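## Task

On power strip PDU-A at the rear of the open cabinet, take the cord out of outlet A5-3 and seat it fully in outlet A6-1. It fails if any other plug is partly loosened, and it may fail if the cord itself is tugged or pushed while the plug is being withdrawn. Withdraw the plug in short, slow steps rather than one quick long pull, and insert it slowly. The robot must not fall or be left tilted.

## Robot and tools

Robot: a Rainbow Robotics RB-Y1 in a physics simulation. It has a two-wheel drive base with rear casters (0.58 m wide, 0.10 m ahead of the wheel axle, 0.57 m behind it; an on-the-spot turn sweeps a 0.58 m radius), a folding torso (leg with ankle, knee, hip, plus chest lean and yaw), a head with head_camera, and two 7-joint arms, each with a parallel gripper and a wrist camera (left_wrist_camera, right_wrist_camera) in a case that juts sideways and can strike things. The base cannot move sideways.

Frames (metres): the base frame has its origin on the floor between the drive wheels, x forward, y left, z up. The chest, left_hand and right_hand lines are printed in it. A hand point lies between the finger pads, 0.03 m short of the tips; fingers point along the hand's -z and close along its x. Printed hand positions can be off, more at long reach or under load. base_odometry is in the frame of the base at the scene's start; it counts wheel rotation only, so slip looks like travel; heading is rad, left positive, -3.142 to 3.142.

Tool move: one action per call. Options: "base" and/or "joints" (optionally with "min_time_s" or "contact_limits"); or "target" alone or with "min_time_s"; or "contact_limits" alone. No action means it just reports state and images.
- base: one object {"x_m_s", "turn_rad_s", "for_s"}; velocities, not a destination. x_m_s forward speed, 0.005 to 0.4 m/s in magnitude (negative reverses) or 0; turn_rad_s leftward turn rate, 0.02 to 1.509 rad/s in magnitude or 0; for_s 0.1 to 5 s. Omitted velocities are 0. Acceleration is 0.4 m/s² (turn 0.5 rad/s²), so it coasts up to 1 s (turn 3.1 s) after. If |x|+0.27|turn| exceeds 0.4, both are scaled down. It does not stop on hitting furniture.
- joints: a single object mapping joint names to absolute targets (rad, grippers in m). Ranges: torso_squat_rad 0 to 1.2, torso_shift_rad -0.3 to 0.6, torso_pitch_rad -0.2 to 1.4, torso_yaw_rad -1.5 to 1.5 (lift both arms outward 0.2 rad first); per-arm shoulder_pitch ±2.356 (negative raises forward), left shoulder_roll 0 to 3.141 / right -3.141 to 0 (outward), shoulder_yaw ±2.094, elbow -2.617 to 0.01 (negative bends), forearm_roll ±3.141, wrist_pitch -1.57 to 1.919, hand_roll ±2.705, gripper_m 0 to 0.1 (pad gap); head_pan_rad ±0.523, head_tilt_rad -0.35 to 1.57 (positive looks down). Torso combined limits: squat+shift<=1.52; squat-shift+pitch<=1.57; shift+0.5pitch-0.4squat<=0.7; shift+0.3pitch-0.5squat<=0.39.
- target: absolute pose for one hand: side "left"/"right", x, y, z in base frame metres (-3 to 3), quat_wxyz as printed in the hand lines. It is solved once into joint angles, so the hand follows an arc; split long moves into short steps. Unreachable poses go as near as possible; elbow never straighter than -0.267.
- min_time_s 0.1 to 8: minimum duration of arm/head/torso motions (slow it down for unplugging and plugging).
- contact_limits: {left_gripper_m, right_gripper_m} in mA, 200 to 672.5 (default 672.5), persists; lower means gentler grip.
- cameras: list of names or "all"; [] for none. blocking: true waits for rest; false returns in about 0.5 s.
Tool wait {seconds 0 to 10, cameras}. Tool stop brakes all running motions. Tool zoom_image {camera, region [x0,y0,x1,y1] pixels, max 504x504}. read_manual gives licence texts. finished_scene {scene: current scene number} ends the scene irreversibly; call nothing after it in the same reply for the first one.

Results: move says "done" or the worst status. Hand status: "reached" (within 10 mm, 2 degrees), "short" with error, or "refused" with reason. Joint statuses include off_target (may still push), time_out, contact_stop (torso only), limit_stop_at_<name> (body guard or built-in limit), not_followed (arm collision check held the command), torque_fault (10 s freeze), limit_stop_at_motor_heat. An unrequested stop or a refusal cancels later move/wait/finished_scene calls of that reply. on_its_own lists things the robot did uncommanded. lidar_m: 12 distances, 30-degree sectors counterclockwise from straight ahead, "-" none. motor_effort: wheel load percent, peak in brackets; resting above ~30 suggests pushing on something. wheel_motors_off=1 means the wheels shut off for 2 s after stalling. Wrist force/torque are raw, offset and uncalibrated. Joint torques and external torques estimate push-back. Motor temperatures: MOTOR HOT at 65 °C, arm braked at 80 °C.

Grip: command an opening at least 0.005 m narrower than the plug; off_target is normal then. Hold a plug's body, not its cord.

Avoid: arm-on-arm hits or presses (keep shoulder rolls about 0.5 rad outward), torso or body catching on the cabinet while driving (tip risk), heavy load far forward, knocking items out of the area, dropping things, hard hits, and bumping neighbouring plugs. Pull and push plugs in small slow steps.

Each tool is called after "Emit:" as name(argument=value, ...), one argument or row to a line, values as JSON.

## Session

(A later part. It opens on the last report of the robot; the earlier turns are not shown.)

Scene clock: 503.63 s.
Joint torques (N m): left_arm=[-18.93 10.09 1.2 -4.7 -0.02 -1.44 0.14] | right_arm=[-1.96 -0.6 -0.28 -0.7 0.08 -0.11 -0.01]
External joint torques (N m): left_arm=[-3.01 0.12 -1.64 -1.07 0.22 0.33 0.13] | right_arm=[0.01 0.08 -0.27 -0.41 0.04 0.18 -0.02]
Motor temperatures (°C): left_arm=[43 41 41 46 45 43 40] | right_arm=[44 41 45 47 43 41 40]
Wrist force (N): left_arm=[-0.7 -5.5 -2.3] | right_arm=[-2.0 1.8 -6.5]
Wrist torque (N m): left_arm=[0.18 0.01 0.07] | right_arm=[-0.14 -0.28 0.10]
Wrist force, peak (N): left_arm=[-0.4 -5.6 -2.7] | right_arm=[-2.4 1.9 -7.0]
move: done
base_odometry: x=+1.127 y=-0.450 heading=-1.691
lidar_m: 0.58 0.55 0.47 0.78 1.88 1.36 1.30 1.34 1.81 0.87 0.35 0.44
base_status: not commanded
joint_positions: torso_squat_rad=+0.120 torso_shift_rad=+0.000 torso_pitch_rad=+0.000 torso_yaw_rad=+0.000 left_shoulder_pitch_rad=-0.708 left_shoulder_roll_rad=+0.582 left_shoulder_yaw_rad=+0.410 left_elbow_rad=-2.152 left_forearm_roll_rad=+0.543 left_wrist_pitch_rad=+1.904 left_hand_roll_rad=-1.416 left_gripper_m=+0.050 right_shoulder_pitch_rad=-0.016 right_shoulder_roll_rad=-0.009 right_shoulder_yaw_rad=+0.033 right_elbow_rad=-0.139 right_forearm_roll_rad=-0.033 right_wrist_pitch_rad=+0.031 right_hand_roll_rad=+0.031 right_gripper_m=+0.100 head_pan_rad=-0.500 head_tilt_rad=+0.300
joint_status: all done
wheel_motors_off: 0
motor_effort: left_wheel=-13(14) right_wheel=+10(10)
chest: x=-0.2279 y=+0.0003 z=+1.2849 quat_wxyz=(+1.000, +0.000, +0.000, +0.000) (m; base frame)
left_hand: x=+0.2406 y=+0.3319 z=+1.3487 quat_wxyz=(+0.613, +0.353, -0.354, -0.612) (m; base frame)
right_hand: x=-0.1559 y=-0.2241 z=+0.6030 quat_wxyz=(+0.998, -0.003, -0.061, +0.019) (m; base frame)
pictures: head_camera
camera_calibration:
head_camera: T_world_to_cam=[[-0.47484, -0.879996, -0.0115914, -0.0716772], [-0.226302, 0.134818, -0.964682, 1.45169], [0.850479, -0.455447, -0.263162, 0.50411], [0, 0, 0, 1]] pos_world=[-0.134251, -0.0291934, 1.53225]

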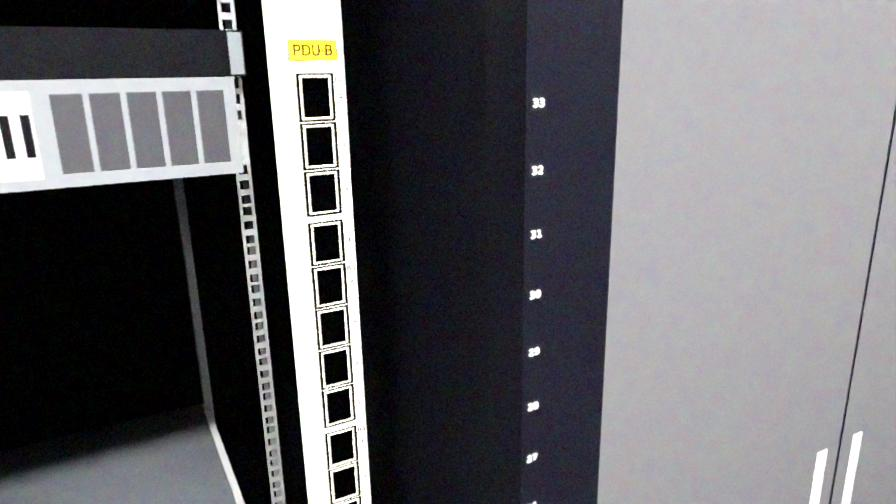

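Emit:
move(
  joints={"head_pan_rad":0.52,"head_tilt_rad":0.3,"left_gripper_m":0.065},
  cameras=[],
)

Emit:
move(
  target={"side":"left","x":0.28,"y":0.355,"z":1.325,"quat_wxyz":[0.6203,0.3582,-0.3490,-0.6043]},
  min_time_s=3,
  cameras=[],
)

Emit:
move(
  target={"side":"left","x":0.32,"y":0.355,"z":1.30,"quat_wxyz":[0.6203,0.3582,-0.3490,-0.6043]},
  min_time_s=3,
  cameras=["head_camera","left_wrist_camera"],
)

Scene clock: 543.53 s.
Joint torques (N m): left_arm=[-19.04 10.14 1.03 -4.81 0.06 -1.53 0.09] | right_arm=[-2.12 -0.36 -0.07 -0.73 -0.01 -0.1 0.04]
External joint torques (N m): left_arm=[-3.12 0.18 -1.81 -1.18 0.3 0.25 0.08] | right_arm=[-0.16 0.31 -0.05 -0.43 -0.04 0.2 0.04]
Motor temperatures (°C): left_arm=[43 41 41 46 44 43 40] | right_arm=[44 41 45 47 43 41 40]
Wrist force (N): left_arm=[-0.5 -5.3 -2.6] | right_arm=[-1.2 1.1 -6.2]
Wrist torque (N m): left_arm=[0.15 0.02 0.04] | right_arm=[-0.09 -0.12 0.06]
Wrist force, peak (N): left_arm=[-0.7 -5.6 -2.5] | right_arm=[-2.7 1.8 -6.9]
move: done
base_odometry: x=+1.127 y=-0.450 heading=-1.691
lidar_m: 0.59 0.56 0.48 0.77 1.87 1.36 1.29 1.35 1.80 0.88 0.35 0.44
base_status: not commanded
joint_positions: torso_squat_rad=+0.120 torso_shift_rad=+0.000 torso_pitch_rad=+0.000 torso_yaw_rad=+0.000 left_shoulder_pitch_rad=-0.708 left_shoulder_roll_rad=+0.582 left_shoulder_yaw_rad=+0.410 left_elbow_rad=-2.152 left_forearm_roll_rad=+0.543 left_wrist_pitch_rad=+1.904 left_hand_roll_rad=-1.416 left_gripper_m=+0.065 right_shoulder_pitch_rad=-0.016 right_shoulder_roll_rad=-0.009 right_shoulder_yaw_rad=+0.033 right_elbow_rad=-0.139 right_forearm_roll_rad=-0.033 right_wrist_pitch_rad=+0.031 right_hand_roll_rad=+0.031 right_gripper_m=+0.100 head_pan_rad=+0.520 head_tilt_rad=+0.300
joint_status: all done
wheel_motors_off: 0
motor_effort: left_wheel=-13(14) right_wheel=+9(10)
chest: x=-0.2279 y=+0.0003 z=+1.2849 quat_wxyz=(+1.000, +0.000, +0.000, +0.000) (m; base frame)
left_hand: x=+0.2406 y=+0.3319 z=+1.3487 quat_wxyz=(+0.613, +0.353, -0.354, -0.612) (m; base frame)
right_hand: x=-0.1559 y=-0.2241 z=+0.6030 quat_wxyz=(+0.998, -0.003, -0.061, +0.019) (m; base frame)
pictures: none
No camera images: "cameras" was empty.

Scene clock: 546.87 s.
Joint torques (N m): left_arm=[-16.01 8.72 1.2 -4.69 -0.13 -1.91 -0.24] | right_arm=[-2.03 -0.22 -0.2 -0.75 0.15 -0.22 0.02]
External joint torques (N m): left_arm=[1.01 -1.96 -1.78 0.57 -0.03 -0.11 -0.25] | right_arm=[-0.06 0.46 -0.19 -0.45 0.11 0.07 0.01]
Motor temperatures (°C): left_arm=[43 41 41 46 44 43 40] | right_arm=[44 41 45 47 43 41 40]
Wrist force (N): left_arm=[-0.5 -5.3 -2.3] | right_arm=[-2.1 1.6 -6.0]
Wrist torque (N m): left_arm=[0.14 0.02 0.06] | right_arm=[-0.10 -0.27 0.05]
Wrist force, peak (N): left_arm=[-0.9 -5.5 -2.9] | right_arm=[-2.6 1.8 -6.9]
move: done
base_odometry: x=+1.127 y=-0.450 heading=-1.691
lidar_m: 0.59 0.56 0.48 0.78 1.89 1.36 1.29 1.35 1.80 0.88 0.35 0.44
base_status: not commanded
joint_positions: torso_squat_rad=+0.120 torso_shift_rad=+0.000 torso_pitch_rad=+0.000 torso_yaw_rad=+0.000 left_shoulder_pitch_rad=-0.681 left_shoulder_roll_rad=+0.563 left_shoulder_yaw_rad=+0.398 left_elbow_rad=-1.991 left_forearm_roll_rad=+0.481 left_wrist_pitch_rad=+1.730 left_hand_roll_rad=-1.497 left_gripper_m=+0.065 right_shoulder_pitch_rad=-0.016 right_shoulder_roll_rad=-0.009 right_shoulder_yaw_rad=+0.033 right_elbow_rad=-0.139 right_forearm_roll_rad=-0.033 right_wrist_pitch_rad=+0.031 right_hand_roll_rad=+0.031 right_gripper_m=+0.100 head_pan_rad=+0.520 head_tilt_rad=+0.300
joint_status: all done
wheel_motors_off: 0
motor_effort: left_wheel=-14(14) right_wheel=+10(10)
chest: x=-0.2279 y=+0.0003 z=+1.2849 quat_wxyz=(+1.000, +0.000, +0.000, +0.000) (m; base frame)
left_hand: x=+0.2792 y=+0.3550 z=+1.3255 quat_wxyz=(+0.620, +0.359, -0.349, -0.604) (m; base frame)
left_hand_status: reached (checked arc, planned for 3.0 s): 1 mm and 0.1 deg off.
right_hand: x=-0.1559 y=-0.2241 z=+0.6030 quat_wxyz=(+0.998, -0.003, -0.061, +0.019) (m; base frame)
pictures: none
No camera images: "cameras" was empty.

Scene clock: 550.20 s.
Joint torques (N m): left_arm=[-21.63 8.91 1.37 -6.18 -0.14 -1.95 -0.24] | right_arm=[-1.82 -0.3 -0.36 -0.66 0.14 -0.16 0.11]
External joint torques (N m): left_arm=[-3.2 -1.82 -1.66 0.44 -0.13 -0.15 -0.25] | right_arm=[0.15 0.38 -0.35 -0.36 0.1 0.13 0.1]
Motor temperatures (°C): left_arm=[43 41 41 46 43 43 40] | right_arm=[44 40 45 47 43 41 40]
Wrist force (N): left_arm=[-0.8 -5.3 -2.4] | right_arm=[-1.2 1.6 -6.1]
Wrist torque (N m): left_arm=[0.14 0.00 0.05] | right_arm=[-0.16 -0.14 0.10]
Wrist force, peak (N): left_arm=[-1.0 -5.5 -2.7] | right_arm=[-2.5 0.8 -7.0]
move: done
base_odometry: x=+1.127 y=-0.450 heading=-1.691
lidar_m: 0.58 0.56 0.48 0.77 1.89 1.36 1.30 1.34 1.81 0.88 0.35 0.44
base_status: not commanded
joint_positions: torso_squat_rad=+0.120 torso_shift_rad=+0.000 torso_pitch_rad=+0.000 torso_yaw_rad=+0.000 left_shoulder_pitch_rad=-0.694 left_shoulder_roll_rad=+0.524 left_shoulder_yaw_rad=+0.351 left_elbow_rad=-1.829 left_forearm_roll_rad=+0.424 left_wrist_pitch_rad=+1.571 left_hand_roll_rad=-1.544 left_gripper_m=+0.065 right_shoulder_pitch_rad=-0.016 right_shoulder_roll_rad=-0.009 right_shoulder_yaw_rad=+0.033 right_elbow_rad=-0.139 right_forearm_roll_rad=-0.033 right_wrist_pitch_rad=+0.031 right_hand_roll_rad=+0.031 right_gripper_m=+0.100 head_pan_rad=+0.520 head_tilt_rad=+0.300
joint_status: all done
wheel_motors_off: 0
motor_effort: left_wheel=-13(14) right_wheel=+10(10)
chest: x=-0.2279 y=+0.0003 z=+1.2849 quat_wxyz=(+1.000, +0.000, +0.000, +0.000) (m; base frame)
left_hand: x=+0.3190 y=+0.3551 z=+1.3000 quat_wxyz=(+0.620, +0.358, -0.349, -0.604) (m; base frame)
left_hand_status: reached (checked arc, planned for 3.0 s): 1 mm and 0.1 deg off.
right_hand: x=-0.1559 y=-0.2241 z=+0.6030 quat_wxyz=(+0.998, -0.003, -0.061, +0.019) (m; base frame)
pictures: head_camera, left_wrist_camera
camera_calibration:
head_camera: T_world_to_cam=[[0.501321, -0.865184, -0.0115825, 0.129348], [-0.233845, -0.122587, -0.964515, 1.44994], [0.833062, 0.48624, -0.263775, 0.501022], [0, 0, 0, 1]] pos_world=[-0.143164, 0.0460368, 1.53215]
left_wrist_camera: T_world_to_cam=[[0.0746613, -0.997201, 0.00407047, 0.326154], [-0.822633, -0.0638974, -0.564971, 1.05145], [0.563649, 0.0388329, -0.825101, 0.951287], [0, 0, 0, 1]] pos_world=[0.304413, 0.355485, 1.37762]

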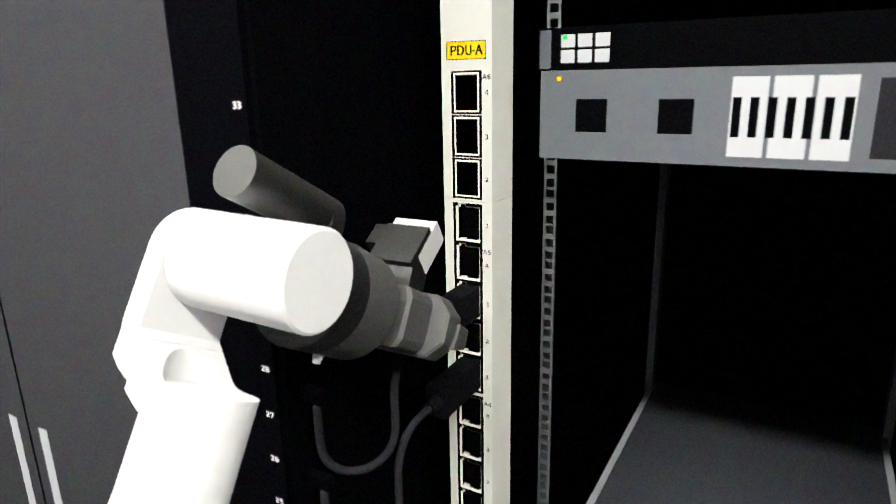

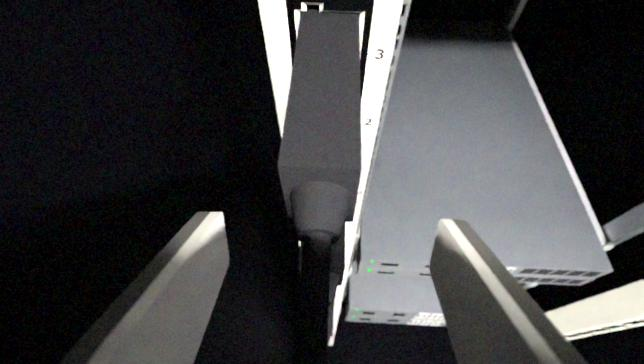

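Emit:
zoom_image(
  camera="left_wrist_camera",
  region=[200, 0, 460, 260],
)

Emit:
zoom_image(
  camera="head_camera",
  region=[360, 180, 560, 420],
)

Scaled by 1.938 from the camera's 644x364 image, which has a finer 1265x715 frame.

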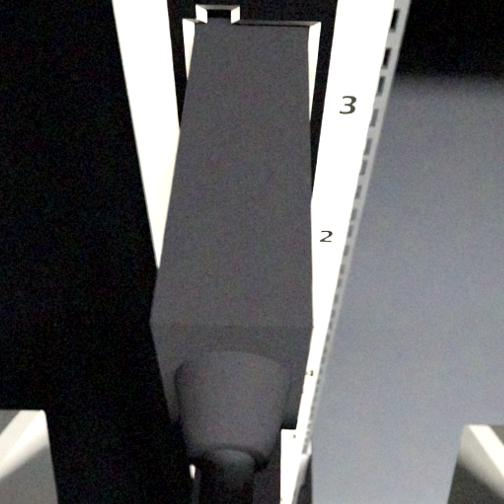

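Scaled by 2.100 from the camera's 896x504 image, which has a finer 1280x720 frame.

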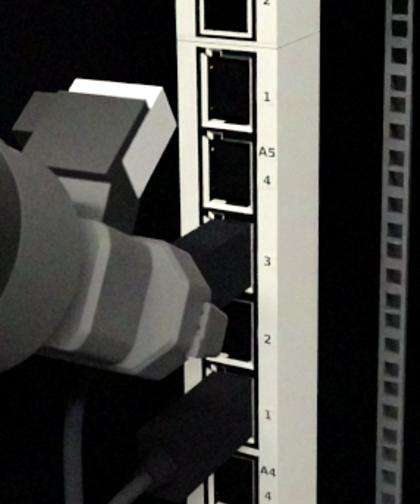

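Emit:
move(
  target={"side":"left","x":0.335,"y":0.3605,"z":1.313,"quat_wxyz":[0.6124,0.3536,-0.3536,-0.6124]},
  min_time_s=3,
  cameras=["head_camera","left_wrist_camera"],
)

Emit:
zoom_image(
  camera="left_wrist_camera",
  region=[170, 0, 490, 364],
)

Emit:
zoom_image(
  camera="head_camera",
  region=[360, 180, 560, 420],
)

Scene clock: 595.10 s.
Joint torques (N m): left_arm=[-22.4 11.48 4.96 -6.27 0.4 -1.98 -0.24] | right_arm=[-1.8 -0.45 -0.38 -0.68 0.15 -0.16 0.01]
External joint torques (N m): left_arm=[-3.11 0.28 1.99 0.56 0.32 -0.18 -0.25] | right_arm=[0.17 0.23 -0.37 -0.39 0.12 0.13 0.01]
Motor temperatures (°C): left_arm=[43 40 40 46 43 43 40] | right_arm=[44 40 45 47 43 40 40]
Wrist force (N): left_arm=[-0.6 -5.5 -2.3] | right_arm=[-1.7 1.7 -6.0]
Wrist torque (N m): left_arm=[0.17 0.02 0.06] | right_arm=[-0.14 -0.14 0.03]
Wrist force, peak (N): left_arm=[-1.1 -5.5 -2.7] | right_arm=[-2.0 1.7 -7.1]
move: done
base_odometry: x=+1.127 y=-0.450 heading=-1.691
lidar_m: 0.58 0.55 0.48 0.77 1.88 1.35 1.29 1.33 1.81 0.88 0.34 0.43
base_status: not commanded
joint_positions: torso_squat_rad=+0.120 torso_shift_rad=+0.000 torso_pitch_rad=+0.000 torso_yaw_rad=+0.000 left_shoulder_pitch_rad=-0.763 left_shoulder_roll_rad=+0.553 left_shoulder_yaw_rad=+0.357 left_elbow_rad=-1.720 left_forearm_roll_rad=+0.455 left_wrist_pitch_rad=+1.547 left_hand_roll_rad=-1.589 left_gripper_m=+0.065 right_shoulder_pitch_rad=-0.016 right_shoulder_roll_rad=-0.009 right_shoulder_yaw_rad=+0.033 right_elbow_rad=-0.139 right_forearm_roll_rad=-0.033 right_wrist_pitch_rad=+0.031 right_hand_roll_rad=+0.031 right_gripper_m=+0.100 head_pan_rad=+0.520 head_tilt_rad=+0.300
joint_status: all done
wheel_motors_off: 0
motor_effort: left_wheel=-13(14) right_wheel=+10(11)
chest: x=-0.2279 y=+0.0003 z=+1.2849 quat_wxyz=(+1.000, +0.000, +0.000, +0.000) (m; base frame)
left_hand: x=+0.3349 y=+0.3603 z=+1.3128 quat_wxyz=(+0.612, +0.354, -0.353, -0.612) (m; base frame)
left_hand_status: reached (checked arc, planned for 3.0 s): 0 mm and 0.0 deg off.
right_hand: x=-0.1559 y=-0.2241 z=+0.6030 quat_wxyz=(+0.998, -0.003, -0.061, +0.019) (m; base frame)
pictures: head_camera, left_wrist_camera
camera_calibration:
head_camera: T_world_to_cam=[[0.501321, -0.865184, -0.0115825, 0.129348], [-0.233845, -0.122587, -0.964515, 1.44994], [0.833062, 0.48624, -0.263775, 0.501022], [0, 0, 0, 1]] pos_world=[-0.143164, 0.0460368, 1.53215]
left_wrist_camera: T_world_to_cam=[[0.0476072, -0.998859, 0.00389572, 0.339926], [-0.824411, -0.0414943, -0.564468, 1.06398], [0.563985, 0.0236611, -0.825446, 0.958462], [0, 0, 0, 1]] pos_world=[0.320417, 0.361009, 1.39042]

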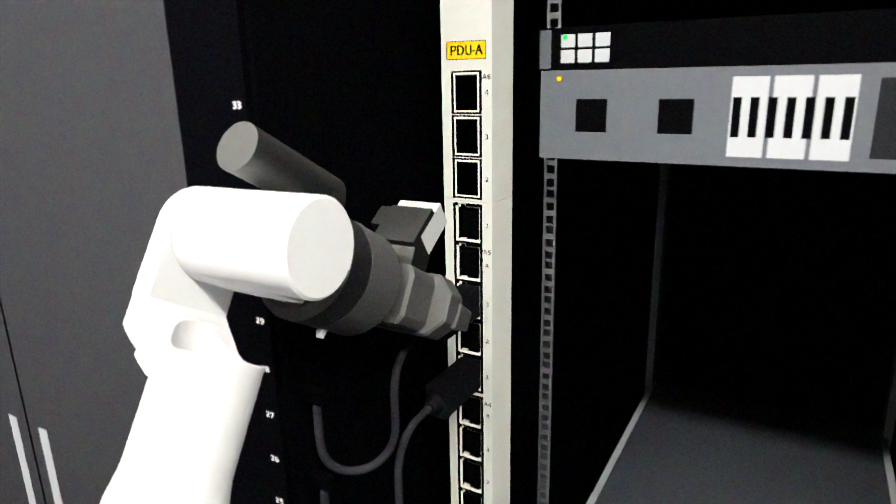

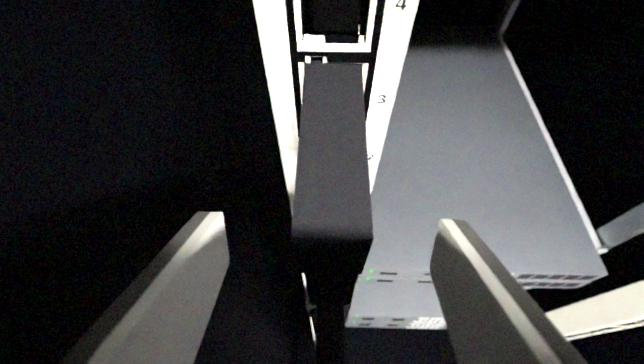

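Scaled by 1.385 from the camera's 644x364 image, which has a finer 1265x715 frame.

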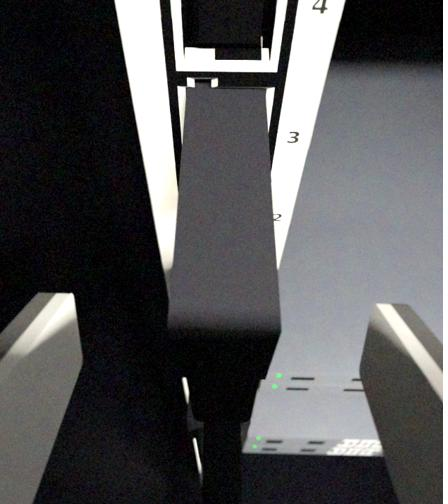

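Scaled by 2.100 from the camera's 896x504 image, which has a finer 1280x720 frame.

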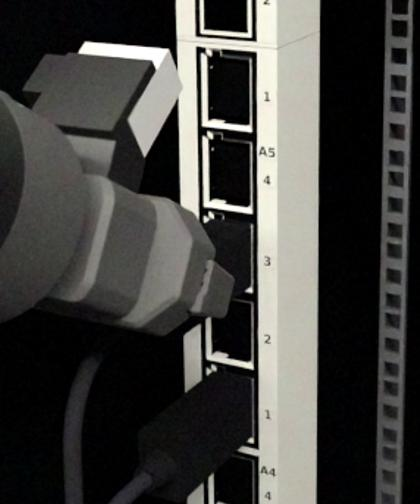

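Emit:
move(
  target={"side":"left","x":0.355,"y":0.360,"z":1.302,"quat_wxyz":[0.6124,0.3536,-0.3536,-0.6124]},
  min_time_s=3,
  cameras=[],
)

Emit:
move(
  target={"side":"left","x":0.373,"y":0.360,"z":1.292,"quat_wxyz":[0.6124,0.3536,-0.3536,-0.6124]},
  min_time_s=3,
  cameras=["head_camera","left_wrist_camera"],
)

Emit:
zoom_image(
  camera="left_wrist_camera",
  region=[170, 0, 490, 364],
)

Emit:
zoom_image(
  camera="head_camera",
  region=[360, 180, 560, 420],
)

Scene clock: 607.03 s.
Joint torques (N m): left_arm=[-23.53 9.33 1.04 -6.95 0.05 -1.94 -0.33] | right_arm=[-1.89 -0.07 0.01 -0.57 0.12 -0.13 0.08]
External joint torques (N m): left_arm=[-3.46 -1.93 -1.87 0.47 -0.07 -0.14 -0.34] | right_arm=[0.07 0.6 0.02 -0.27 0.09 0.16 0.07]
Motor temperatures (°C): left_arm=[43 40 40 46 43 43 40] | right_arm=[44 40 45 47 43 40 40]
Wrist force (N): left_arm=[-0.8 -4.9 -2.3] | right_arm=[-1.9 1.9 -6.1]
Wrist torque (N m): left_arm=[0.08 -0.01 0.08] | right_arm=[-0.14 -0.20 0.01]
Wrist force, peak (N): left_arm=[-0.7 -5.8 -2.6] | right_arm=[-2.6 1.0 -7.0]
move: done
base_odometry: x=+1.127 y=-0.450 heading=-1.691
lidar_m: 0.59 0.55 0.48 0.78 1.87 1.36 1.29 1.35 1.81 0.87 0.35 0.44
base_status: not commanded
joint_positions: torso_squat_rad=+0.120 torso_shift_rad=+0.000 torso_pitch_rad=+0.000 torso_yaw_rad=+0.000 left_shoulder_pitch_rad=-0.785 left_shoulder_roll_rad=+0.539 left_shoulder_yaw_rad=+0.339 left_elbow_rad=-1.625 left_forearm_roll_rad=+0.434 left_wrist_pitch_rad=+1.470 left_hand_roll_rad=-1.612 left_gripper_m=+0.065 right_shoulder_pitch_rad=-0.016 right_shoulder_roll_rad=-0.009 right_shoulder_yaw_rad=+0.033 right_elbow_rad=-0.139 right_forearm_roll_rad=-0.033 right_wrist_pitch_rad=+0.031 right_hand_roll_rad=+0.031 right_gripper_m=+0.100 head_pan_rad=+0.520 head_tilt_rad=+0.300
joint_status: all done
wheel_motors_off: 0
motor_effort: left_wheel=-13(14) right_wheel=+9(10)
chest: x=-0.2279 y=+0.0003 z=+1.2849 quat_wxyz=(+1.000, +0.000, +0.000, +0.000) (m; base frame)
left_hand: x=+0.3548 y=+0.3603 z=+1.3021 quat_wxyz=(+0.613, +0.354, -0.354, -0.612) (m; base frame)
left_hand_status: reached (checked arc, planned for 3.0 s): 0 mm and 0.0 deg off.
right_hand: x=-0.1559 y=-0.2241 z=+0.6030 quat_wxyz=(+0.998, -0.003, -0.061, +0.019) (m; base frame)
pictures: none
No camera images: "cameras" was empty.

Scene clock: 610.37 s.
Joint torques (N m): left_arm=[-15.22 3.37 -2.48 -0.8 0.45 -0.21 -0.27] | right_arm=[-1.96 -0.33 -0.16 -0.76 0.04 -0.12 0.01]
External joint torques (N m): left_arm=[5.58 -7.95 -5.3 7.1 0.28 1.59 -0.28] | right_arm=[0.04 0.34 -0.15 -0.44 0 0.18 0.01]
Motor temperatures (°C): left_arm=[43 40 40 46 43 43 40] | right_arm=[44 40 45 47 43 40 40]
Wrist force (N): left_arm=[-3.2 6.4 14.6] | right_arm=[-1.0 1.7 -5.8]
Wrist torque (N m): left_arm=[-0.74 -0.07 0.03] | right_arm=[-0.14 -0.12 0.04]
Wrist force, peak (N): left_arm=[0.9 2.6 26.0] | right_arm=[-2.2 1.2 -7.1]
move: done
base_odometry: x=+1.127 y=-0.450 heading=-1.691
lidar_m: 0.58 0.56 0.48 0.78 1.88 1.36 1.29 1.33 1.82 0.88 0.35 0.43
base_status: not commanded
joint_positions: torso_squat_rad=+0.120 torso_shift_rad=-0.001 torso_pitch_rad=-0.001 torso_yaw_rad=+0.000 left_shoulder_pitch_rad=-0.813 left_shoulder_roll_rad=+0.529 left_shoulder_yaw_rad=+0.325 left_elbow_rad=-1.533 left_forearm_roll_rad=+0.419 left_wrist_pitch_rad=+1.398 left_hand_roll_rad=-1.634 left_gripper_m=+0.065 right_shoulder_pitch_rad=-0.016 right_shoulder_roll_rad=-0.009 right_shoulder_yaw_rad=+0.033 right_elbow_rad=-0.139 right_forearm_roll_rad=-0.033 right_wrist_pitch_rad=+0.031 right_hand_roll_rad=+0.031 right_gripper_m=+0.100 head_pan_rad=+0.520 head_tilt_rad=+0.300
joint_status: all done
wheel_motors_off: 0
motor_effort: left_wheel=-8(14) right_wheel=+10(10)
chest: x=-0.2287 y=+0.0003 z=+1.2849 quat_wxyz=(+1.000, +0.000, -0.001, +0.000) (m; base frame)
left_hand: x=+0.3720 y=+0.3608 z=+1.2952 quat_wxyz=(+0.611, +0.356, -0.355, -0.611) (m; base frame)
left_hand_status: reached (checked arc, planned for 3.0 s): 3 mm and 0.4 deg off.
right_hand: x=-0.1558 y=-0.2240 z=+0.6031 quat_wxyz=(+0.998, -0.003, -0.062, +0.019) (m; base frame)
pictures: head_camera, left_wrist_camera
camera_calibration:
head_camera: T_world_to_cam=[[0.501502, -0.865084, -0.0111534, 0.129264], [-0.232744, -0.122486, -0.964794, 1.45036], [0.833262, 0.486442, -0.26277, 0.500446], [0, 0, 0, 1]] pos_world=[-0.144265, 0.0460363, 1.53225]
left_wrist_camera: T_world_to_cam=[[0.0490722, -0.99879, 0.00338429, 0.338811], [-0.820735, -0.0422546, -0.569745, 1.09031], [0.569198, 0.025181, -0.821815, 0.91585], [0, 0, 0, 1]] pos_world=[0.356931, 0.36141, 1.37271]

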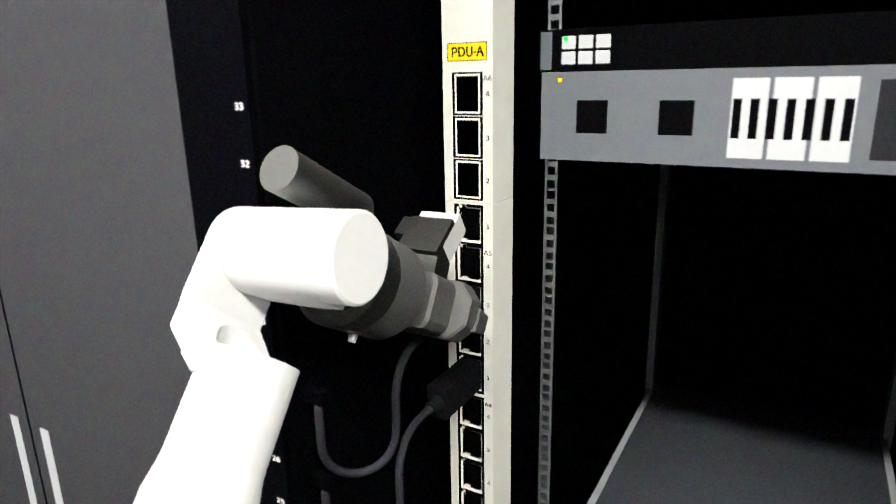

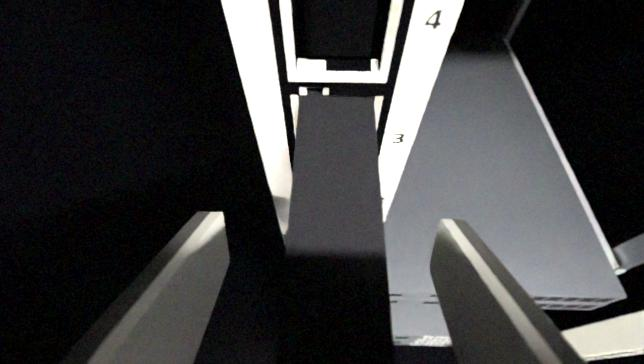

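Scaled by 1.385 from the camera's 644x364 image, which has a finer 1265x715 frame.

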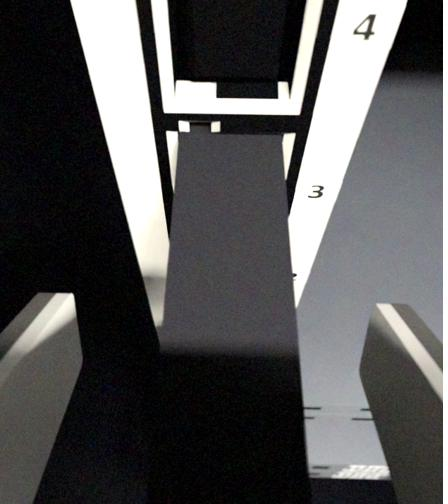

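Scaled by 2.100 from the camera's 896x504 image, which has a finer 1280x720 frame.

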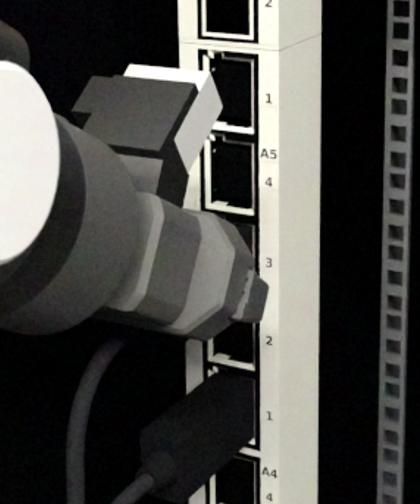

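Emit:
move(
  target={"side":"left","x":0.368,"y":0.360,"z":1.297,"quat_wxyz":[0.6124,0.3536,-0.3536,-0.6124]},
  min_time_s=2,
  cameras=["left_wrist_camera"],
)

Emit:
zoom_image(
  camera="left_wrist_camera",
  region=[250, 180, 450, 364],
)

Scene clock: 621.03 s.
Joint torques (N m): left_arm=[-19.23 11.2 4.55 -9.04 0.44 -1.29 0.17] | right_arm=[-2.22 -0.48 -0.15 -0.66 0.15 -0.16 0.06]
External joint torques (N m): left_arm=[1.45 -0.09 1.7 -1.25 0.29 0.5 0.15] | right_arm=[-0.24 0.19 -0.14 -0.35 0.11 0.13 0.06]
Motor temperatures (°C): left_arm=[43 40 40 46 43 42 40] | right_arm=[44 40 45 47 43 40 40]
Wrist force (N): left_arm=[-0.2 -4.2 -2.5] | right_arm=[-2.1 1.2 -6.4]
Wrist torque (N m): left_arm=[0.11 0.04 0.07] | right_arm=[-0.10 -0.25 0.05]
Wrist force, peak (N): left_arm=[-3.6 7.2 14.6] | right_arm=[-2.1 1.2 -7.1]
move: done
base_odometry: x=+1.127 y=-0.450 heading=-1.691
lidar_m: 0.58 0.55 0.47 0.78 1.87 1.36 1.29 1.34 1.81 0.87 0.35 0.45
base_status: not commanded
joint_positions: torso_squat_rad=+0.120 torso_shift_rad=+0.000 torso_pitch_rad=+0.000 torso_yaw_rad=+0.000 left_shoulder_pitch_rad=-0.812 left_shoulder_roll_rad=+0.532 left_shoulder_yaw_rad=+0.326 left_elbow_rad=-1.550 left_forearm_roll_rad=+0.423 left_wrist_pitch_rad=+1.419 left_hand_roll_rad=-1.629 left_gripper_m=+0.065 right_shoulder_pitch_rad=-0.016 right_shoulder_roll_rad=-0.009 right_shoulder_yaw_rad=+0.033 right_elbow_rad=-0.139 right_forearm_roll_rad=-0.033 right_wrist_pitch_rad=+0.031 right_hand_roll_rad=+0.031 right_gripper_m=+0.100 head_pan_rad=+0.520 head_tilt_rad=+0.300
joint_status: all done
wheel_motors_off: 0
motor_effort: left_wheel=-9(9) right_wheel=+9(10)
chest: x=-0.2282 y=+0.0003 z=+1.2849 quat_wxyz=(+1.000, +0.000, +0.000, +0.000) (m; base frame)
left_hand: x=+0.3688 y=+0.3597 z=+1.2969 quat_wxyz=(+0.612, +0.354, -0.354, -0.613) (m; base frame)
left_hand_status: reached (checked arc, planned for 2.0 s): 1 mm and 0.0 deg off.
right_hand: x=-0.1558 y=-0.2241 z=+0.6031 quat_wxyz=(+0.998, -0.003, -0.062, +0.019) (m; base frame)
pictures: left_wrist_camera
camera_calibration:
left_wrist_camera: T_world_to_cam=[[0.047107, -0.998882, 0.00393422, 0.337913], [-0.82439, -0.0411015, -0.564528, 1.08278], [0.564058, 0.0233499, -0.825405, 0.926319], [0, 0, 0, 1]] pos_world=[0.354217, 0.360409, 1.37452]

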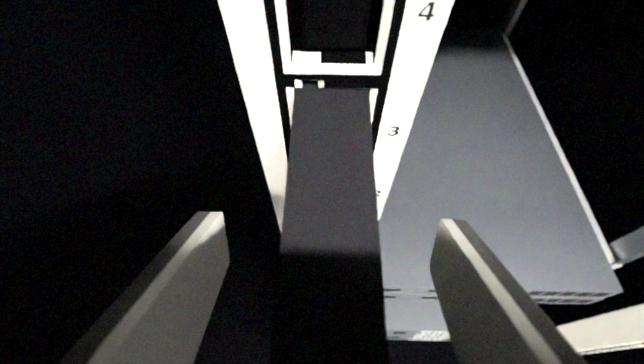

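Scaled by 2.520 from the camera's 644x364 image, which has a finer 1265x715 frame.

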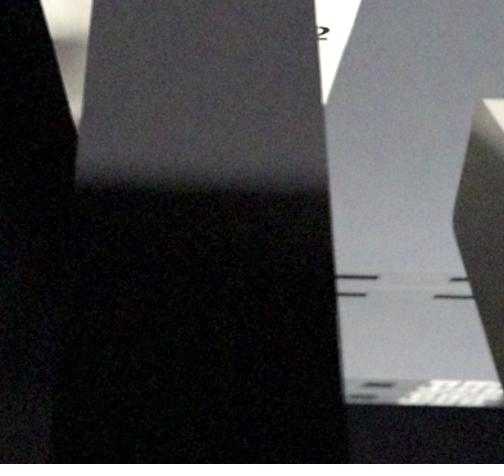

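Emit:
move(
  target={"side":"left","x":0.367,"y":0.360,"z":1.2945,"quat_wxyz":[0.6124,0.3536,-0.3536,-0.6124]},
  min_time_s=2,
  cameras=[],
)

Emit:
move(
  contact_limits={"left_gripper_m":350},
  joints={"left_gripper_m":0.035},
  cameras=["left_wrist_camera"],
)

Emit:
zoom_image(
  camera="left_wrist_camera",
  region=[170, 0, 490, 364],
)

Scene clock: 631.23 s.
Joint torques (N m): left_arm=[-15.65 8.06 3.85 -7.17 0.37 -0.48 0.15] | right_arm=[-2 -0.55 -0.2 -0.65 0.1 -0.11 0.02]
External joint torques (N m): left_arm=[4.93 -3.22 0.99 0.6 0.22 1.32 0.14] | right_arm=[-0.02 0.13 -0.19 -0.35 0.06 0.18 0.01]
Motor temperatures (°C): left_arm=[43 40 40 46 43 42 40] | right_arm=[44 40 45 46 43 40 40]
Wrist force (N): left_arm=[-1.3 2.3 -2.2] | right_arm=[-1.8 1.4 -6.0]
Wrist torque (N m): left_arm=[-0.17 -0.02 0.07] | right_arm=[-0.10 -0.17 0.04]
Wrist force, peak (N): left_arm=[-0.4 -4.8 -2.6] | right_arm=[-1.5 1.5 -7.6]
move: done
base_odometry: x=+1.127 y=-0.450 heading=-1.691
lidar_m: 0.58 0.56 0.48 0.77 1.88 1.36 1.29 1.34 1.82 0.88 0.35 0.43
base_status: not commanded
joint_positions: torso_squat_rad=+0.120 torso_shift_rad=+0.000 torso_pitch_rad=+0.000 torso_yaw_rad=+0.000 left_shoulder_pitch_rad=-0.803 left_shoulder_roll_rad=+0.530 left_shoulder_yaw_rad=+0.328 left_elbow_rad=-1.561 left_forearm_roll_rad=+0.423 left_wrist_pitch_rad=+1.419 left_hand_roll_rad=-1.628 left_gripper_m=+0.065 right_shoulder_pitch_rad=-0.016 right_shoulder_roll_rad=-0.009 right_shoulder_yaw_rad=+0.033 right_elbow_rad=-0.139 right_forearm_roll_rad=-0.033 right_wrist_pitch_rad=+0.031 right_hand_roll_rad=+0.031 right_gripper_m=+0.100 head_pan_rad=+0.520 head_tilt_rad=+0.300
joint_status: all done
wheel_motors_off: 0
motor_effort: left_wheel=-8(9) right_wheel=+10(10)
chest: x=-0.2282 y=+0.0003 z=+1.2849 quat_wxyz=(+1.000, +0.000, +0.000, +0.000) (m; base frame)
left_hand: x=+0.3672 y=+0.3599 z=+1.2958 quat_wxyz=(+0.612, +0.354, -0.354, -0.612) (m; base frame)
left_hand_status: reached (checked arc, planned for 2.0 s): 1 mm and 0.1 deg off.
right_hand: x=-0.1558 y=-0.2241 z=+0.6031 quat_wxyz=(+0.998, -0.003, -0.062, +0.019) (m; base frame)
pictures: none
No camera images: "cameras" was empty.

Scene clock: 632.07 s.
Joint torques (N m): left_arm=[-15.47 7.78 3.9 -7.1 0.44 -0.48 0.1] | right_arm=[-2.08 -0.14 -0.33 -0.66 0.1 -0.2 -0.01]
External joint torques (N m): left_arm=[5.11 -3.5 1.05 0.66 0.29 1.32 0.08] | right_arm=[-0.1 0.53 -0.32 -0.36 0.06 0.09 -0.02]
Motor temperatures (°C): left_arm=[43 40 40 46 43 42 40] | right_arm=[44 40 45 46 43 40 40]
Wrist force (N): left_arm=[-0.6 2.2 -2.3] | right_arm=[-2.0 1.4 -6.3]
Wrist torque (N m): left_arm=[-0.15 0.03 0.06] | right_arm=[-0.10 -0.21 0.03]
Wrist force, peak (N): left_arm=[-0.6 2.2 -2.3] | right_arm=[-2.2 1.7 -6.4]
move: done
base_odometry: x=+1.127 y=-0.450 heading=-1.691
lidar_m: 0.59 0.56 0.47 0.77 1.88 1.37 1.29 1.34 1.81 0.87 0.34 0.44
base_status: not commanded
joint_positions: torso_squat_rad=+0.120 torso_shift_rad=+0.000 torso_pitch_rad=+0.000 torso_yaw_rad=+0.000 left_shoulder_pitch_rad=-0.803 left_shoulder_roll_rad=+0.530 left_shoulder_yaw_rad=+0.328 left_elbow_rad=-1.561 left_forearm_roll_rad=+0.423 left_wrist_pitch_rad=+1.419 left_hand_roll_rad=-1.628 left_gripper_m=+0.035 right_shoulder_pitch_rad=-0.016 right_shoulder_roll_rad=-0.009 right_shoulder_yaw_rad=+0.033 right_elbow_rad=-0.139 right_forearm_roll_rad=-0.033 right_wrist_pitch_rad=+0.031 right_hand_roll_rad=+0.031 right_gripper_m=+0.100 head_pan_rad=+0.520 head_tilt_rad=+0.300
joint_status: all done
wheel_motors_off: 0
motor_effort: left_wheel=-8(9) right_wheel=+9(10)
contact_limits: left_gripper_m 350 mA
chest: x=-0.2282 y=+0.0003 z=+1.2849 quat_wxyz=(+1.000, +0.000, +0.000, +0.000) (m; base frame)
left_hand: x=+0.3672 y=+0.3599 z=+1.2958 quat_wxyz=(+0.612, +0.354, -0.354, -0.612) (m; base frame)
right_hand: x=-0.1558 y=-0.2241 z=+0.6031 quat_wxyz=(+0.998, -0.003, -0.062, +0.019) (m; base frame)
pictures: left_wrist_camera
camera_calibration:
left_wrist_camera: T_world_to_cam=[[0.047395, -0.99887, 0.00340605, 0.338718], [-0.82303, -0.0409834, -0.566518, 1.08298], [0.566017, 0.0240468, -0.824043, 0.92355], [0, 0, 0, 1]] pos_world=[0.352523, 0.360511, 1.37342]

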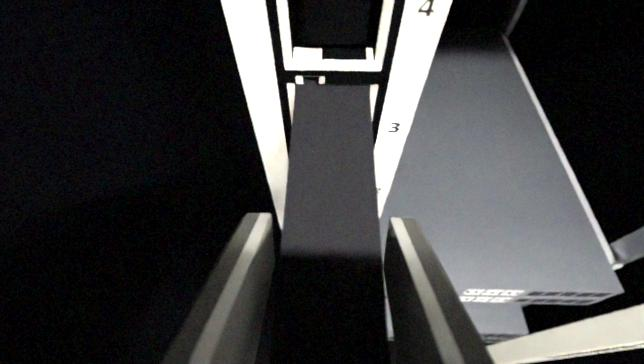

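Scaled by 1.385 from the camera's 644x364 image, which has a finer 1265x715 frame.

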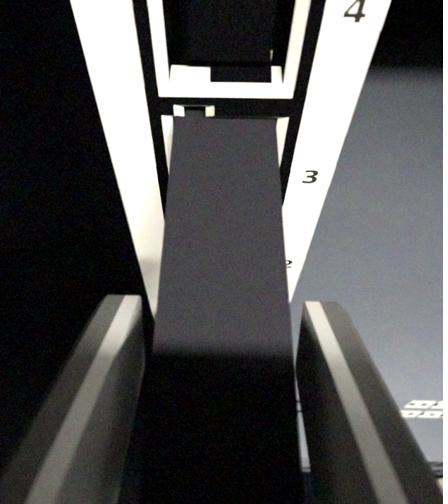

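Emit:
move(
  target={"side":"left","x":0.365,"y":0.3605,"z":1.296,"quat_wxyz":[0.6124,0.3536,-0.3536,-0.6124]},
  min_time_s=2,
  cameras=[],
)

Emit:
move(
  joints={"left_gripper_m":0.012},
  cameras=[],
)

Emit:
move(
  contact_limits={"left_gripper_m":672.5},
  joints={"left_gripper_m":0.005},
  cameras=["left_wrist_camera"],
)

Emit:
zoom_image(
  camera="left_wrist_camera",
  region=[170, 0, 490, 364],
)

Scene clock: 639.73 s.
Joint torques (N m): left_arm=[-19 11.5 4.7 -9.08 0.42 -1.41 0.15] | right_arm=[-1.89 -0.45 -0.22 -0.64 0.14 -0.14 0]
External joint torques (N m): left_arm=[1.51 0.22 1.84 -1.36 0.27 0.39 0.14] | right_arm=[0.09 0.22 -0.21 -0.34 0.1 0.15 0]
Motor temperatures (°C): left_arm=[43 40 40 46 43 42 40] | right_arm=[44 40 45 46 43 40 40]
Wrist force (N): left_arm=[-0.4 -4.4 -2.3] | right_arm=[-1.7 1.4 -5.8]
Wrist torque (N m): left_arm=[0.09 -0.01 0.09] | right_arm=[-0.10 -0.18 0.01]
Wrist force, peak (N): left_arm=[-0.1 -4.7 -2.5] | right_arm=[-2.2 1.5 -7.1]
move: done
base_odometry: x=+1.127 y=-0.450 heading=-1.691
lidar_m: 0.59 0.55 0.49 0.78 1.88 1.37 1.29 1.34 1.81 0.88 0.35 0.44
base_status: not commanded
joint_positions: torso_squat_rad=+0.120 torso_shift_rad=+0.000 torso_pitch_rad=+0.000 torso_yaw_rad=+0.000 left_shoulder_pitch_rad=-0.800 left_shoulder_roll_rad=+0.532 left_shoulder_yaw_rad=+0.330 left_elbow_rad=-1.570 left_forearm_roll_rad=+0.426 left_wrist_pitch_rad=+1.428 left_hand_roll_rad=-1.626 left_gripper_m=+0.035 right_shoulder_pitch_rad=-0.016 right_shoulder_roll_rad=-0.009 right_shoulder_yaw_rad=+0.033 right_elbow_rad=-0.139 right_forearm_roll_rad=-0.033 right_wrist_pitch_rad=+0.031 right_hand_roll_rad=+0.031 right_gripper_m=+0.100 head_pan_rad=+0.520 head_tilt_rad=+0.300
joint_status: all done
wheel_motors_off: 0
motor_effort: left_wheel=-9(9) right_wheel=+9(10)
contact_limits: left_gripper_m 350 mA
chest: x=-0.2282 y=+0.0003 z=+1.2849 quat_wxyz=(+1.000, +0.000, +0.000, +0.000) (m; base frame)
left_hand: x=+0.3652 y=+0.3602 z=+1.2963 quat_wxyz=(+0.612, +0.354, -0.354, -0.613) (m; base frame)
left_hand_status: reached (checked arc, planned for 2.0 s): 1 mm and 0.0 deg off.
right_hand: x=-0.1559 y=-0.2241 z=+0.6031 quat_wxyz=(+0.998, -0.003, -0.062, +0.019) (m; base frame)
pictures: none
No camera images: "cameras" was empty.

Scene clock: 640.47 s.
Joint torques (N m): left_arm=[-19.26 11.25 4.62 -8.52 -0.02 -1.68 0.04] | right_arm=[-1.94 -0.32 -0.02 -0.62 0.09 -0.15 0]
External joint torques (N m): left_arm=[1.24 -0.03 1.76 -0.8 -0.16 0.12 0.02] | right_arm=[0.03 0.35 -0.01 -0.32 0.06 0.14 -0.01]
Motor temperatures (°C): left_arm=[43 40 40 46 43 42 40] | right_arm=[44 40 45 46 43 40 40]
Wrist force (N): left_arm=[2.9 -4.9 -1.3] | right_arm=[-1.9 1.0 -6.6]
Wrist torque (N m): left_arm=[0.02 0.36 0.15] | right_arm=[-0.03 -0.22 0.04]
Wrist force, peak (N): left_arm=[3.7 -5.6 -0.1] | right_arm=[-1.2 2.3 -6.7]
move: off_target
base_odometry: x=+1.127 y=-0.450 heading=-1.691
lidar_m: 0.58 0.57 0.47 0.76 1.87 1.37 1.29 1.33 1.81 0.88 0.34 0.43
base_status: not commanded
joint_positions: torso_squat_rad=+0.120 torso_shift_rad=+0.000 torso_pitch_rad=+0.000 torso_yaw_rad=+0.000 left_shoulder_pitch_rad=-0.800 left_shoulder_roll_rad=+0.532 left_shoulder_yaw_rad=+0.330 left_elbow_rad=-1.570 left_forearm_roll_rad=+0.426 left_wrist_pitch_rad=+1.428 left_hand_roll_rad=-1.626 left_gripper_m=+0.024 right_shoulder_pitch_rad=-0.016 right_shoulder_roll_rad=-0.009 right_shoulder_yaw_rad=+0.033 right_elbow_rad=-0.139 right_forearm_roll_rad=-0.033 right_wrist_pitch_rad=+0.031 right_hand_roll_rad=+0.031 right_gripper_m=+0.100 head_pan_rad=+0.520 head_tilt_rad=+0.300
joint_status: left_gripper_m off_target (ended at +0.024, target +0.012)
wheel_motors_off: 0
motor_effort: left_wheel=-9(9) right_wheel=+9(10)
contact_limits: left_gripper_m 350 mA
chest: x=-0.2282 y=+0.0003 z=+1.2849 quat_wxyz=(+1.000, +0.000, +0.000, +0.000) (m; base frame)
left_hand: x=+0.3652 y=+0.3601 z=+1.2963 quat_wxyz=(+0.612, +0.354, -0.354, -0.613) (m; base frame)
right_hand: x=-0.1559 y=-0.2241 z=+0.6031 quat_wxyz=(+0.998, -0.003, -0.062, +0.019) (m; base frame)
pictures: none
No camera images: "cameras" was empty.

Scene clock: 641.00 s.
Joint torques (N m): left_arm=[-19.31 11.68 4.69 -8.39 0.08 -1.68 -0.08] | right_arm=[-1.93 -0.28 -0.51 -0.72 0 -0.18 -0.01]
External joint torques (N m): left_arm=[1.19 0.4 1.83 -0.67 -0.07 0.12 -0.09] | right_arm=[0.05 0.39 -0.49 -0.41 -0.04 0.11 -0.02]
Motor temperatures (°C): left_arm=[43 40 40 46 43 42 40] | right_arm=[44 40 45 46 43 40 40]
Wrist force (N): left_arm=[2.3 -4.5 -1.8] | right_arm=[-1.3 1.7 -5.6]
Wrist torque (N m): left_arm=[-0.01 0.58 0.21] | right_arm=[-0.14 -0.14 0.07]
Wrist force, peak (N): left_arm=[2.8 -5.3 -1.6] | right_arm=[-2.1 1.3 -6.6]
move: off_target
base_odometry: x=+1.127 y=-0.450 heading=-1.691
lidar_m: 0.59 0.56 0.48 0.78 1.88 1.35 1.29 1.34 1.81 0.89 0.35 0.43
base_status: not commanded
joint_positions: torso_squat_rad=+0.120 torso_shift_rad=+0.000 torso_pitch_rad=+0.000 torso_yaw_rad=+0.000 left_shoulder_pitch_rad=-0.800 left_shoulder_roll_rad=+0.532 left_shoulder_yaw_rad=+0.330 left_elbow_rad=-1.570 left_forearm_roll_rad=+0.426 left_wrist_pitch_rad=+1.428 left_hand_roll_rad=-1.626 left_gripper_m=+0.023 right_shoulder_pitch_rad=-0.016 right_shoulder_roll_rad=-0.009 right_shoulder_yaw_rad=+0.033 right_elbow_rad=-0.139 right_forearm_roll_rad=-0.033 right_wrist_pitch_rad=+0.031 right_hand_roll_rad=+0.031 right_gripper_m=+0.100 head_pan_rad=+0.520 head_tilt_rad=+0.300
joint_status: left_gripper_m off_target (ended at +0.023, target +0.005)
wheel_motors_off: 0
motor_effort: left_wheel=-9(9) right_wheel=+9(10)
contact_limits: left_gripper_m 672.5 mA
chest: x=-0.2282 y=+0.0003 z=+1.2849 quat_wxyz=(+1.000, +0.000, +0.000, +0.000) (m; base frame)
left_hand: x=+0.3652 y=+0.3601 z=+1.2963 quat_wxyz=(+0.612, +0.354, -0.354, -0.613) (m; base frame)
right_hand: x=-0.1559 y=-0.2241 z=+0.6031 quat_wxyz=(+0.998, -0.003, -0.062, +0.019) (m; base frame)
pictures: left_wrist_camera
camera_calibration:
left_wrist_camera: T_world_to_cam=[[0.0469665, -0.998888, 0.00399758, 0.338448], [-0.82399, -0.0410046, -0.565119, 1.08018], [0.564655, 0.0232477, -0.825, 0.927197], [0, 0, 0, 1]] pos_world=[0.350619, 0.360809, 1.37402]

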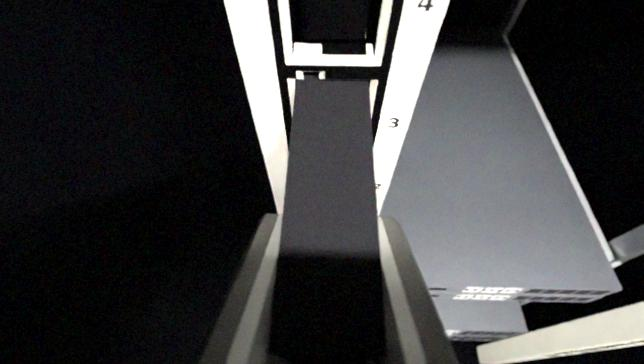

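Scaled by 1.385 from the camera's 644x364 image, which has a finer 1265x715 frame.

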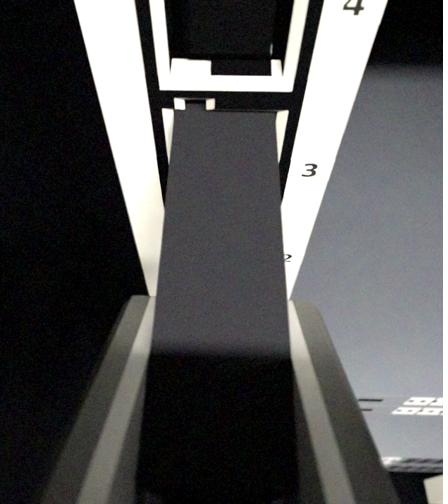

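Emit:
move(
  target={"side":"left","x":0.359,"y":0.3601,"z":1.2963,"quat_wxyz":[0.6124,0.3536,-0.3536,-0.6124]},
  min_time_s=3,
  cameras=[],
)

Emit:
move(
  target={"side":"left","x":0.353,"y":0.3601,"z":1.2963,"quat_wxyz":[0.6124,0.3536,-0.3536,-0.6124]},
  min_time_s=3,
  cameras=["left_wrist_camera"],
)

Emit:
zoom_image(
  camera="left_wrist_camera",
  region=[170, 0, 490, 364],
)

Scene clock: 649.03 s.
Joint torques (N m): left_arm=[-12.2 9.74 5.36 -12.35 2.14 5.52 -0.13] | right_arm=[-2.03 -0.18 -0.29 -0.6 0.04 -0.12 -0.03]
External joint torques (N m): left_arm=[8.04 -1.51 2.47 -4.74 2.01 7.31 -0.14] | right_arm=[-0.12 0.51 -0.28 -0.32 0.01 0.17 -0.04]
Motor temperatures (°C): left_arm=[43 40 40 46 43 43 40] | right_arm=[44 40 45 46 43 40 40]
Wrist force (N): left_arm=[-7.3 26.3 -51.7] | right_arm=[-0.9 0.6 -6.1]
Wrist torque (N m): left_arm=[0.36 0.86 0.29] | right_arm=[0.01 -0.10 0.07]
Wrist force, peak (N): left_arm=[-8.6 25.6 -55.4] | right_arm=[-2.7 1.6 -7.1]
move: done
base_odometry: x=+1.127 y=-0.450 heading=-1.691
lidar_m: 0.59 0.55 0.48 0.77 1.87 1.36 1.29 1.34 1.82 0.89 0.35 0.44
base_status: not commanded
joint_positions: torso_squat_rad=+0.120 torso_shift_rad=+0.001 torso_pitch_rad=+0.002 torso_yaw_rad=+0.000 left_shoulder_pitch_rad=-0.787 left_shoulder_roll_rad=+0.532 left_shoulder_yaw_rad=+0.334 left_elbow_rad=-1.602 left_forearm_roll_rad=+0.429 left_wrist_pitch_rad=+1.444 left_hand_roll_rad=-1.620 left_gripper_m=+0.023 right_shoulder_pitch_rad=-0.016 right_shoulder_roll_rad=-0.009 right_shoulder_yaw_rad=+0.033 right_elbow_rad=-0.139 right_forearm_roll_rad=-0.033 right_wrist_pitch_rad=+0.031 right_hand_roll_rad=+0.031 right_gripper_m=+0.100 head_pan_rad=+0.520 head_tilt_rad=+0.300
joint_status: all done
wheel_motors_off: 0
motor_effort: left_wheel=-26(26) right_wheel=+7(10)
contact_limits: left_gripper_m 672.5 mA
chest: x=-0.2267 y=+0.0005 z=+1.2849 quat_wxyz=(+1.000, +0.000, +0.001, +0.000) (m; base frame)
left_hand: x=+0.3615 y=+0.3597 z=+1.2962 quat_wxyz=(+0.612, +0.354, -0.354, -0.613) (m; base frame)
left_hand_status: reached (checked arc, planned for 3.0 s): 3 mm and 0.1 deg off.
right_hand: x=-0.1559 y=-0.2241 z=+0.6030 quat_wxyz=(+0.998, -0.003, -0.061, +0.019) (m; base frame)
pictures: none
No camera images: "cameras" was empty.

Scene clock: 652.37 s.
Joint torques (N m): left_arm=[-13.95 12.49 5.78 -13.81 2.2 4.86 -0.03] | right_arm=[-1.75 -0.45 -0.08 -0.69 0.14 -0.13 -0.01]
External joint torques (N m): left_arm=[5.93 1.29 2.86 -6.37 2.08 6.65 -0.05] | right_arm=[0.15 0.24 -0.07 -0.42 0.1 0.16 -0.02]
Motor temperatures (°C): left_arm=[42 40 40 46 43 43 40] | right_arm=[44 40 45 46 43 40 40]
Wrist force (N): left_arm=[-7.2 23.4 -54.5] | right_arm=[-1.7 0.8 -5.4]
Wrist torque (N m): left_arm=[0.37 0.81 0.26] | right_arm=[0.01 -0.16 0.03]
Wrist force, peak (N): left_arm=[-8.9 24.2 -63.0] | right_arm=[-1.8 1.6 -7.1]
move: done
base_odometry: x=+1.127 y=-0.450 heading=-1.691
lidar_m: 0.58 0.55 0.47 0.77 1.89 1.36 1.29 1.34 1.81 0.88 0.34 0.44
base_status: not commanded
joint_positions: torso_squat_rad=+0.120 torso_shift_rad=+0.001 torso_pitch_rad=+0.002 torso_yaw_rad=+0.000 left_shoulder_pitch_rad=-0.768 left_shoulder_roll_rad=+0.532 left_shoulder_yaw_rad=+0.341 left_elbow_rad=-1.643 left_forearm_roll_rad=+0.434 left_wrist_pitch_rad=+1.466 left_hand_roll_rad=-1.612 left_gripper_m=+0.023 right_shoulder_pitch_rad=-0.016 right_shoulder_roll_rad=-0.009 right_shoulder_yaw_rad=+0.033 right_elbow_rad=-0.139 right_forearm_roll_rad=-0.033 right_wrist_pitch_rad=+0.031 right_hand_roll_rad=+0.031 right_gripper_m=+0.100 head_pan_rad=+0.520 head_tilt_rad=+0.300
joint_status: all done
wheel_motors_off: 0
motor_effort: left_wheel=-28(29) right_wheel=+6(7)
contact_limits: left_gripper_m 672.5 mA
chest: x=-0.2265 y=+0.0005 z=+1.2849 quat_wxyz=(+1.000, +0.000, +0.001, +0.000) (m; base frame)
left_hand: x=+0.3543 y=+0.3597 z=+1.2967 quat_wxyz=(+0.612, +0.354, -0.354, -0.612) (m; base frame)
left_hand_status: reached (checked arc, planned for 3.0 s): 1 mm and 0.1 deg off.
right_hand: x=-0.1560 y=-0.2241 z=+0.6030 quat_wxyz=(+0.998, -0.003, -0.060, +0.019) (m; base frame)
pictures: left_wrist_camera
camera_calibration:
left_wrist_camera: T_world_to_cam=[[0.0469634, -0.998889, 0.00402503, 0.338527], [-0.82366, -0.041004, -0.565599, 1.07182], [0.565136, 0.0232472, -0.82467, 0.933048], [0, 0, 0, 1]] pos_world=[0.33962, 0.360409, 1.37432]

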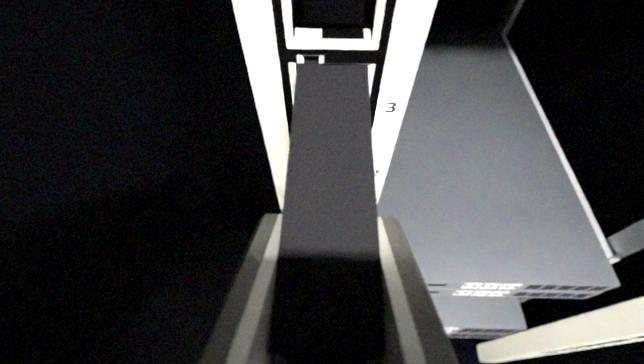

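Scaled by 1.385 from the camera's 644x364 image, which has a finer 1265x715 frame.

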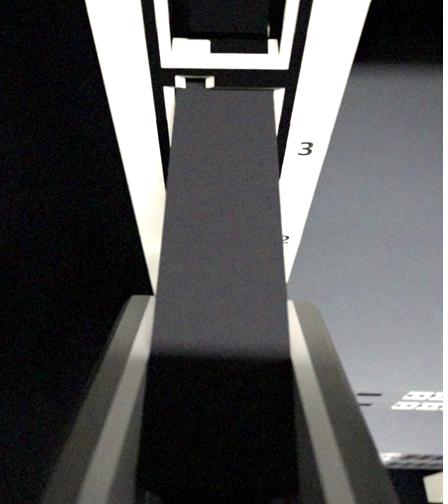

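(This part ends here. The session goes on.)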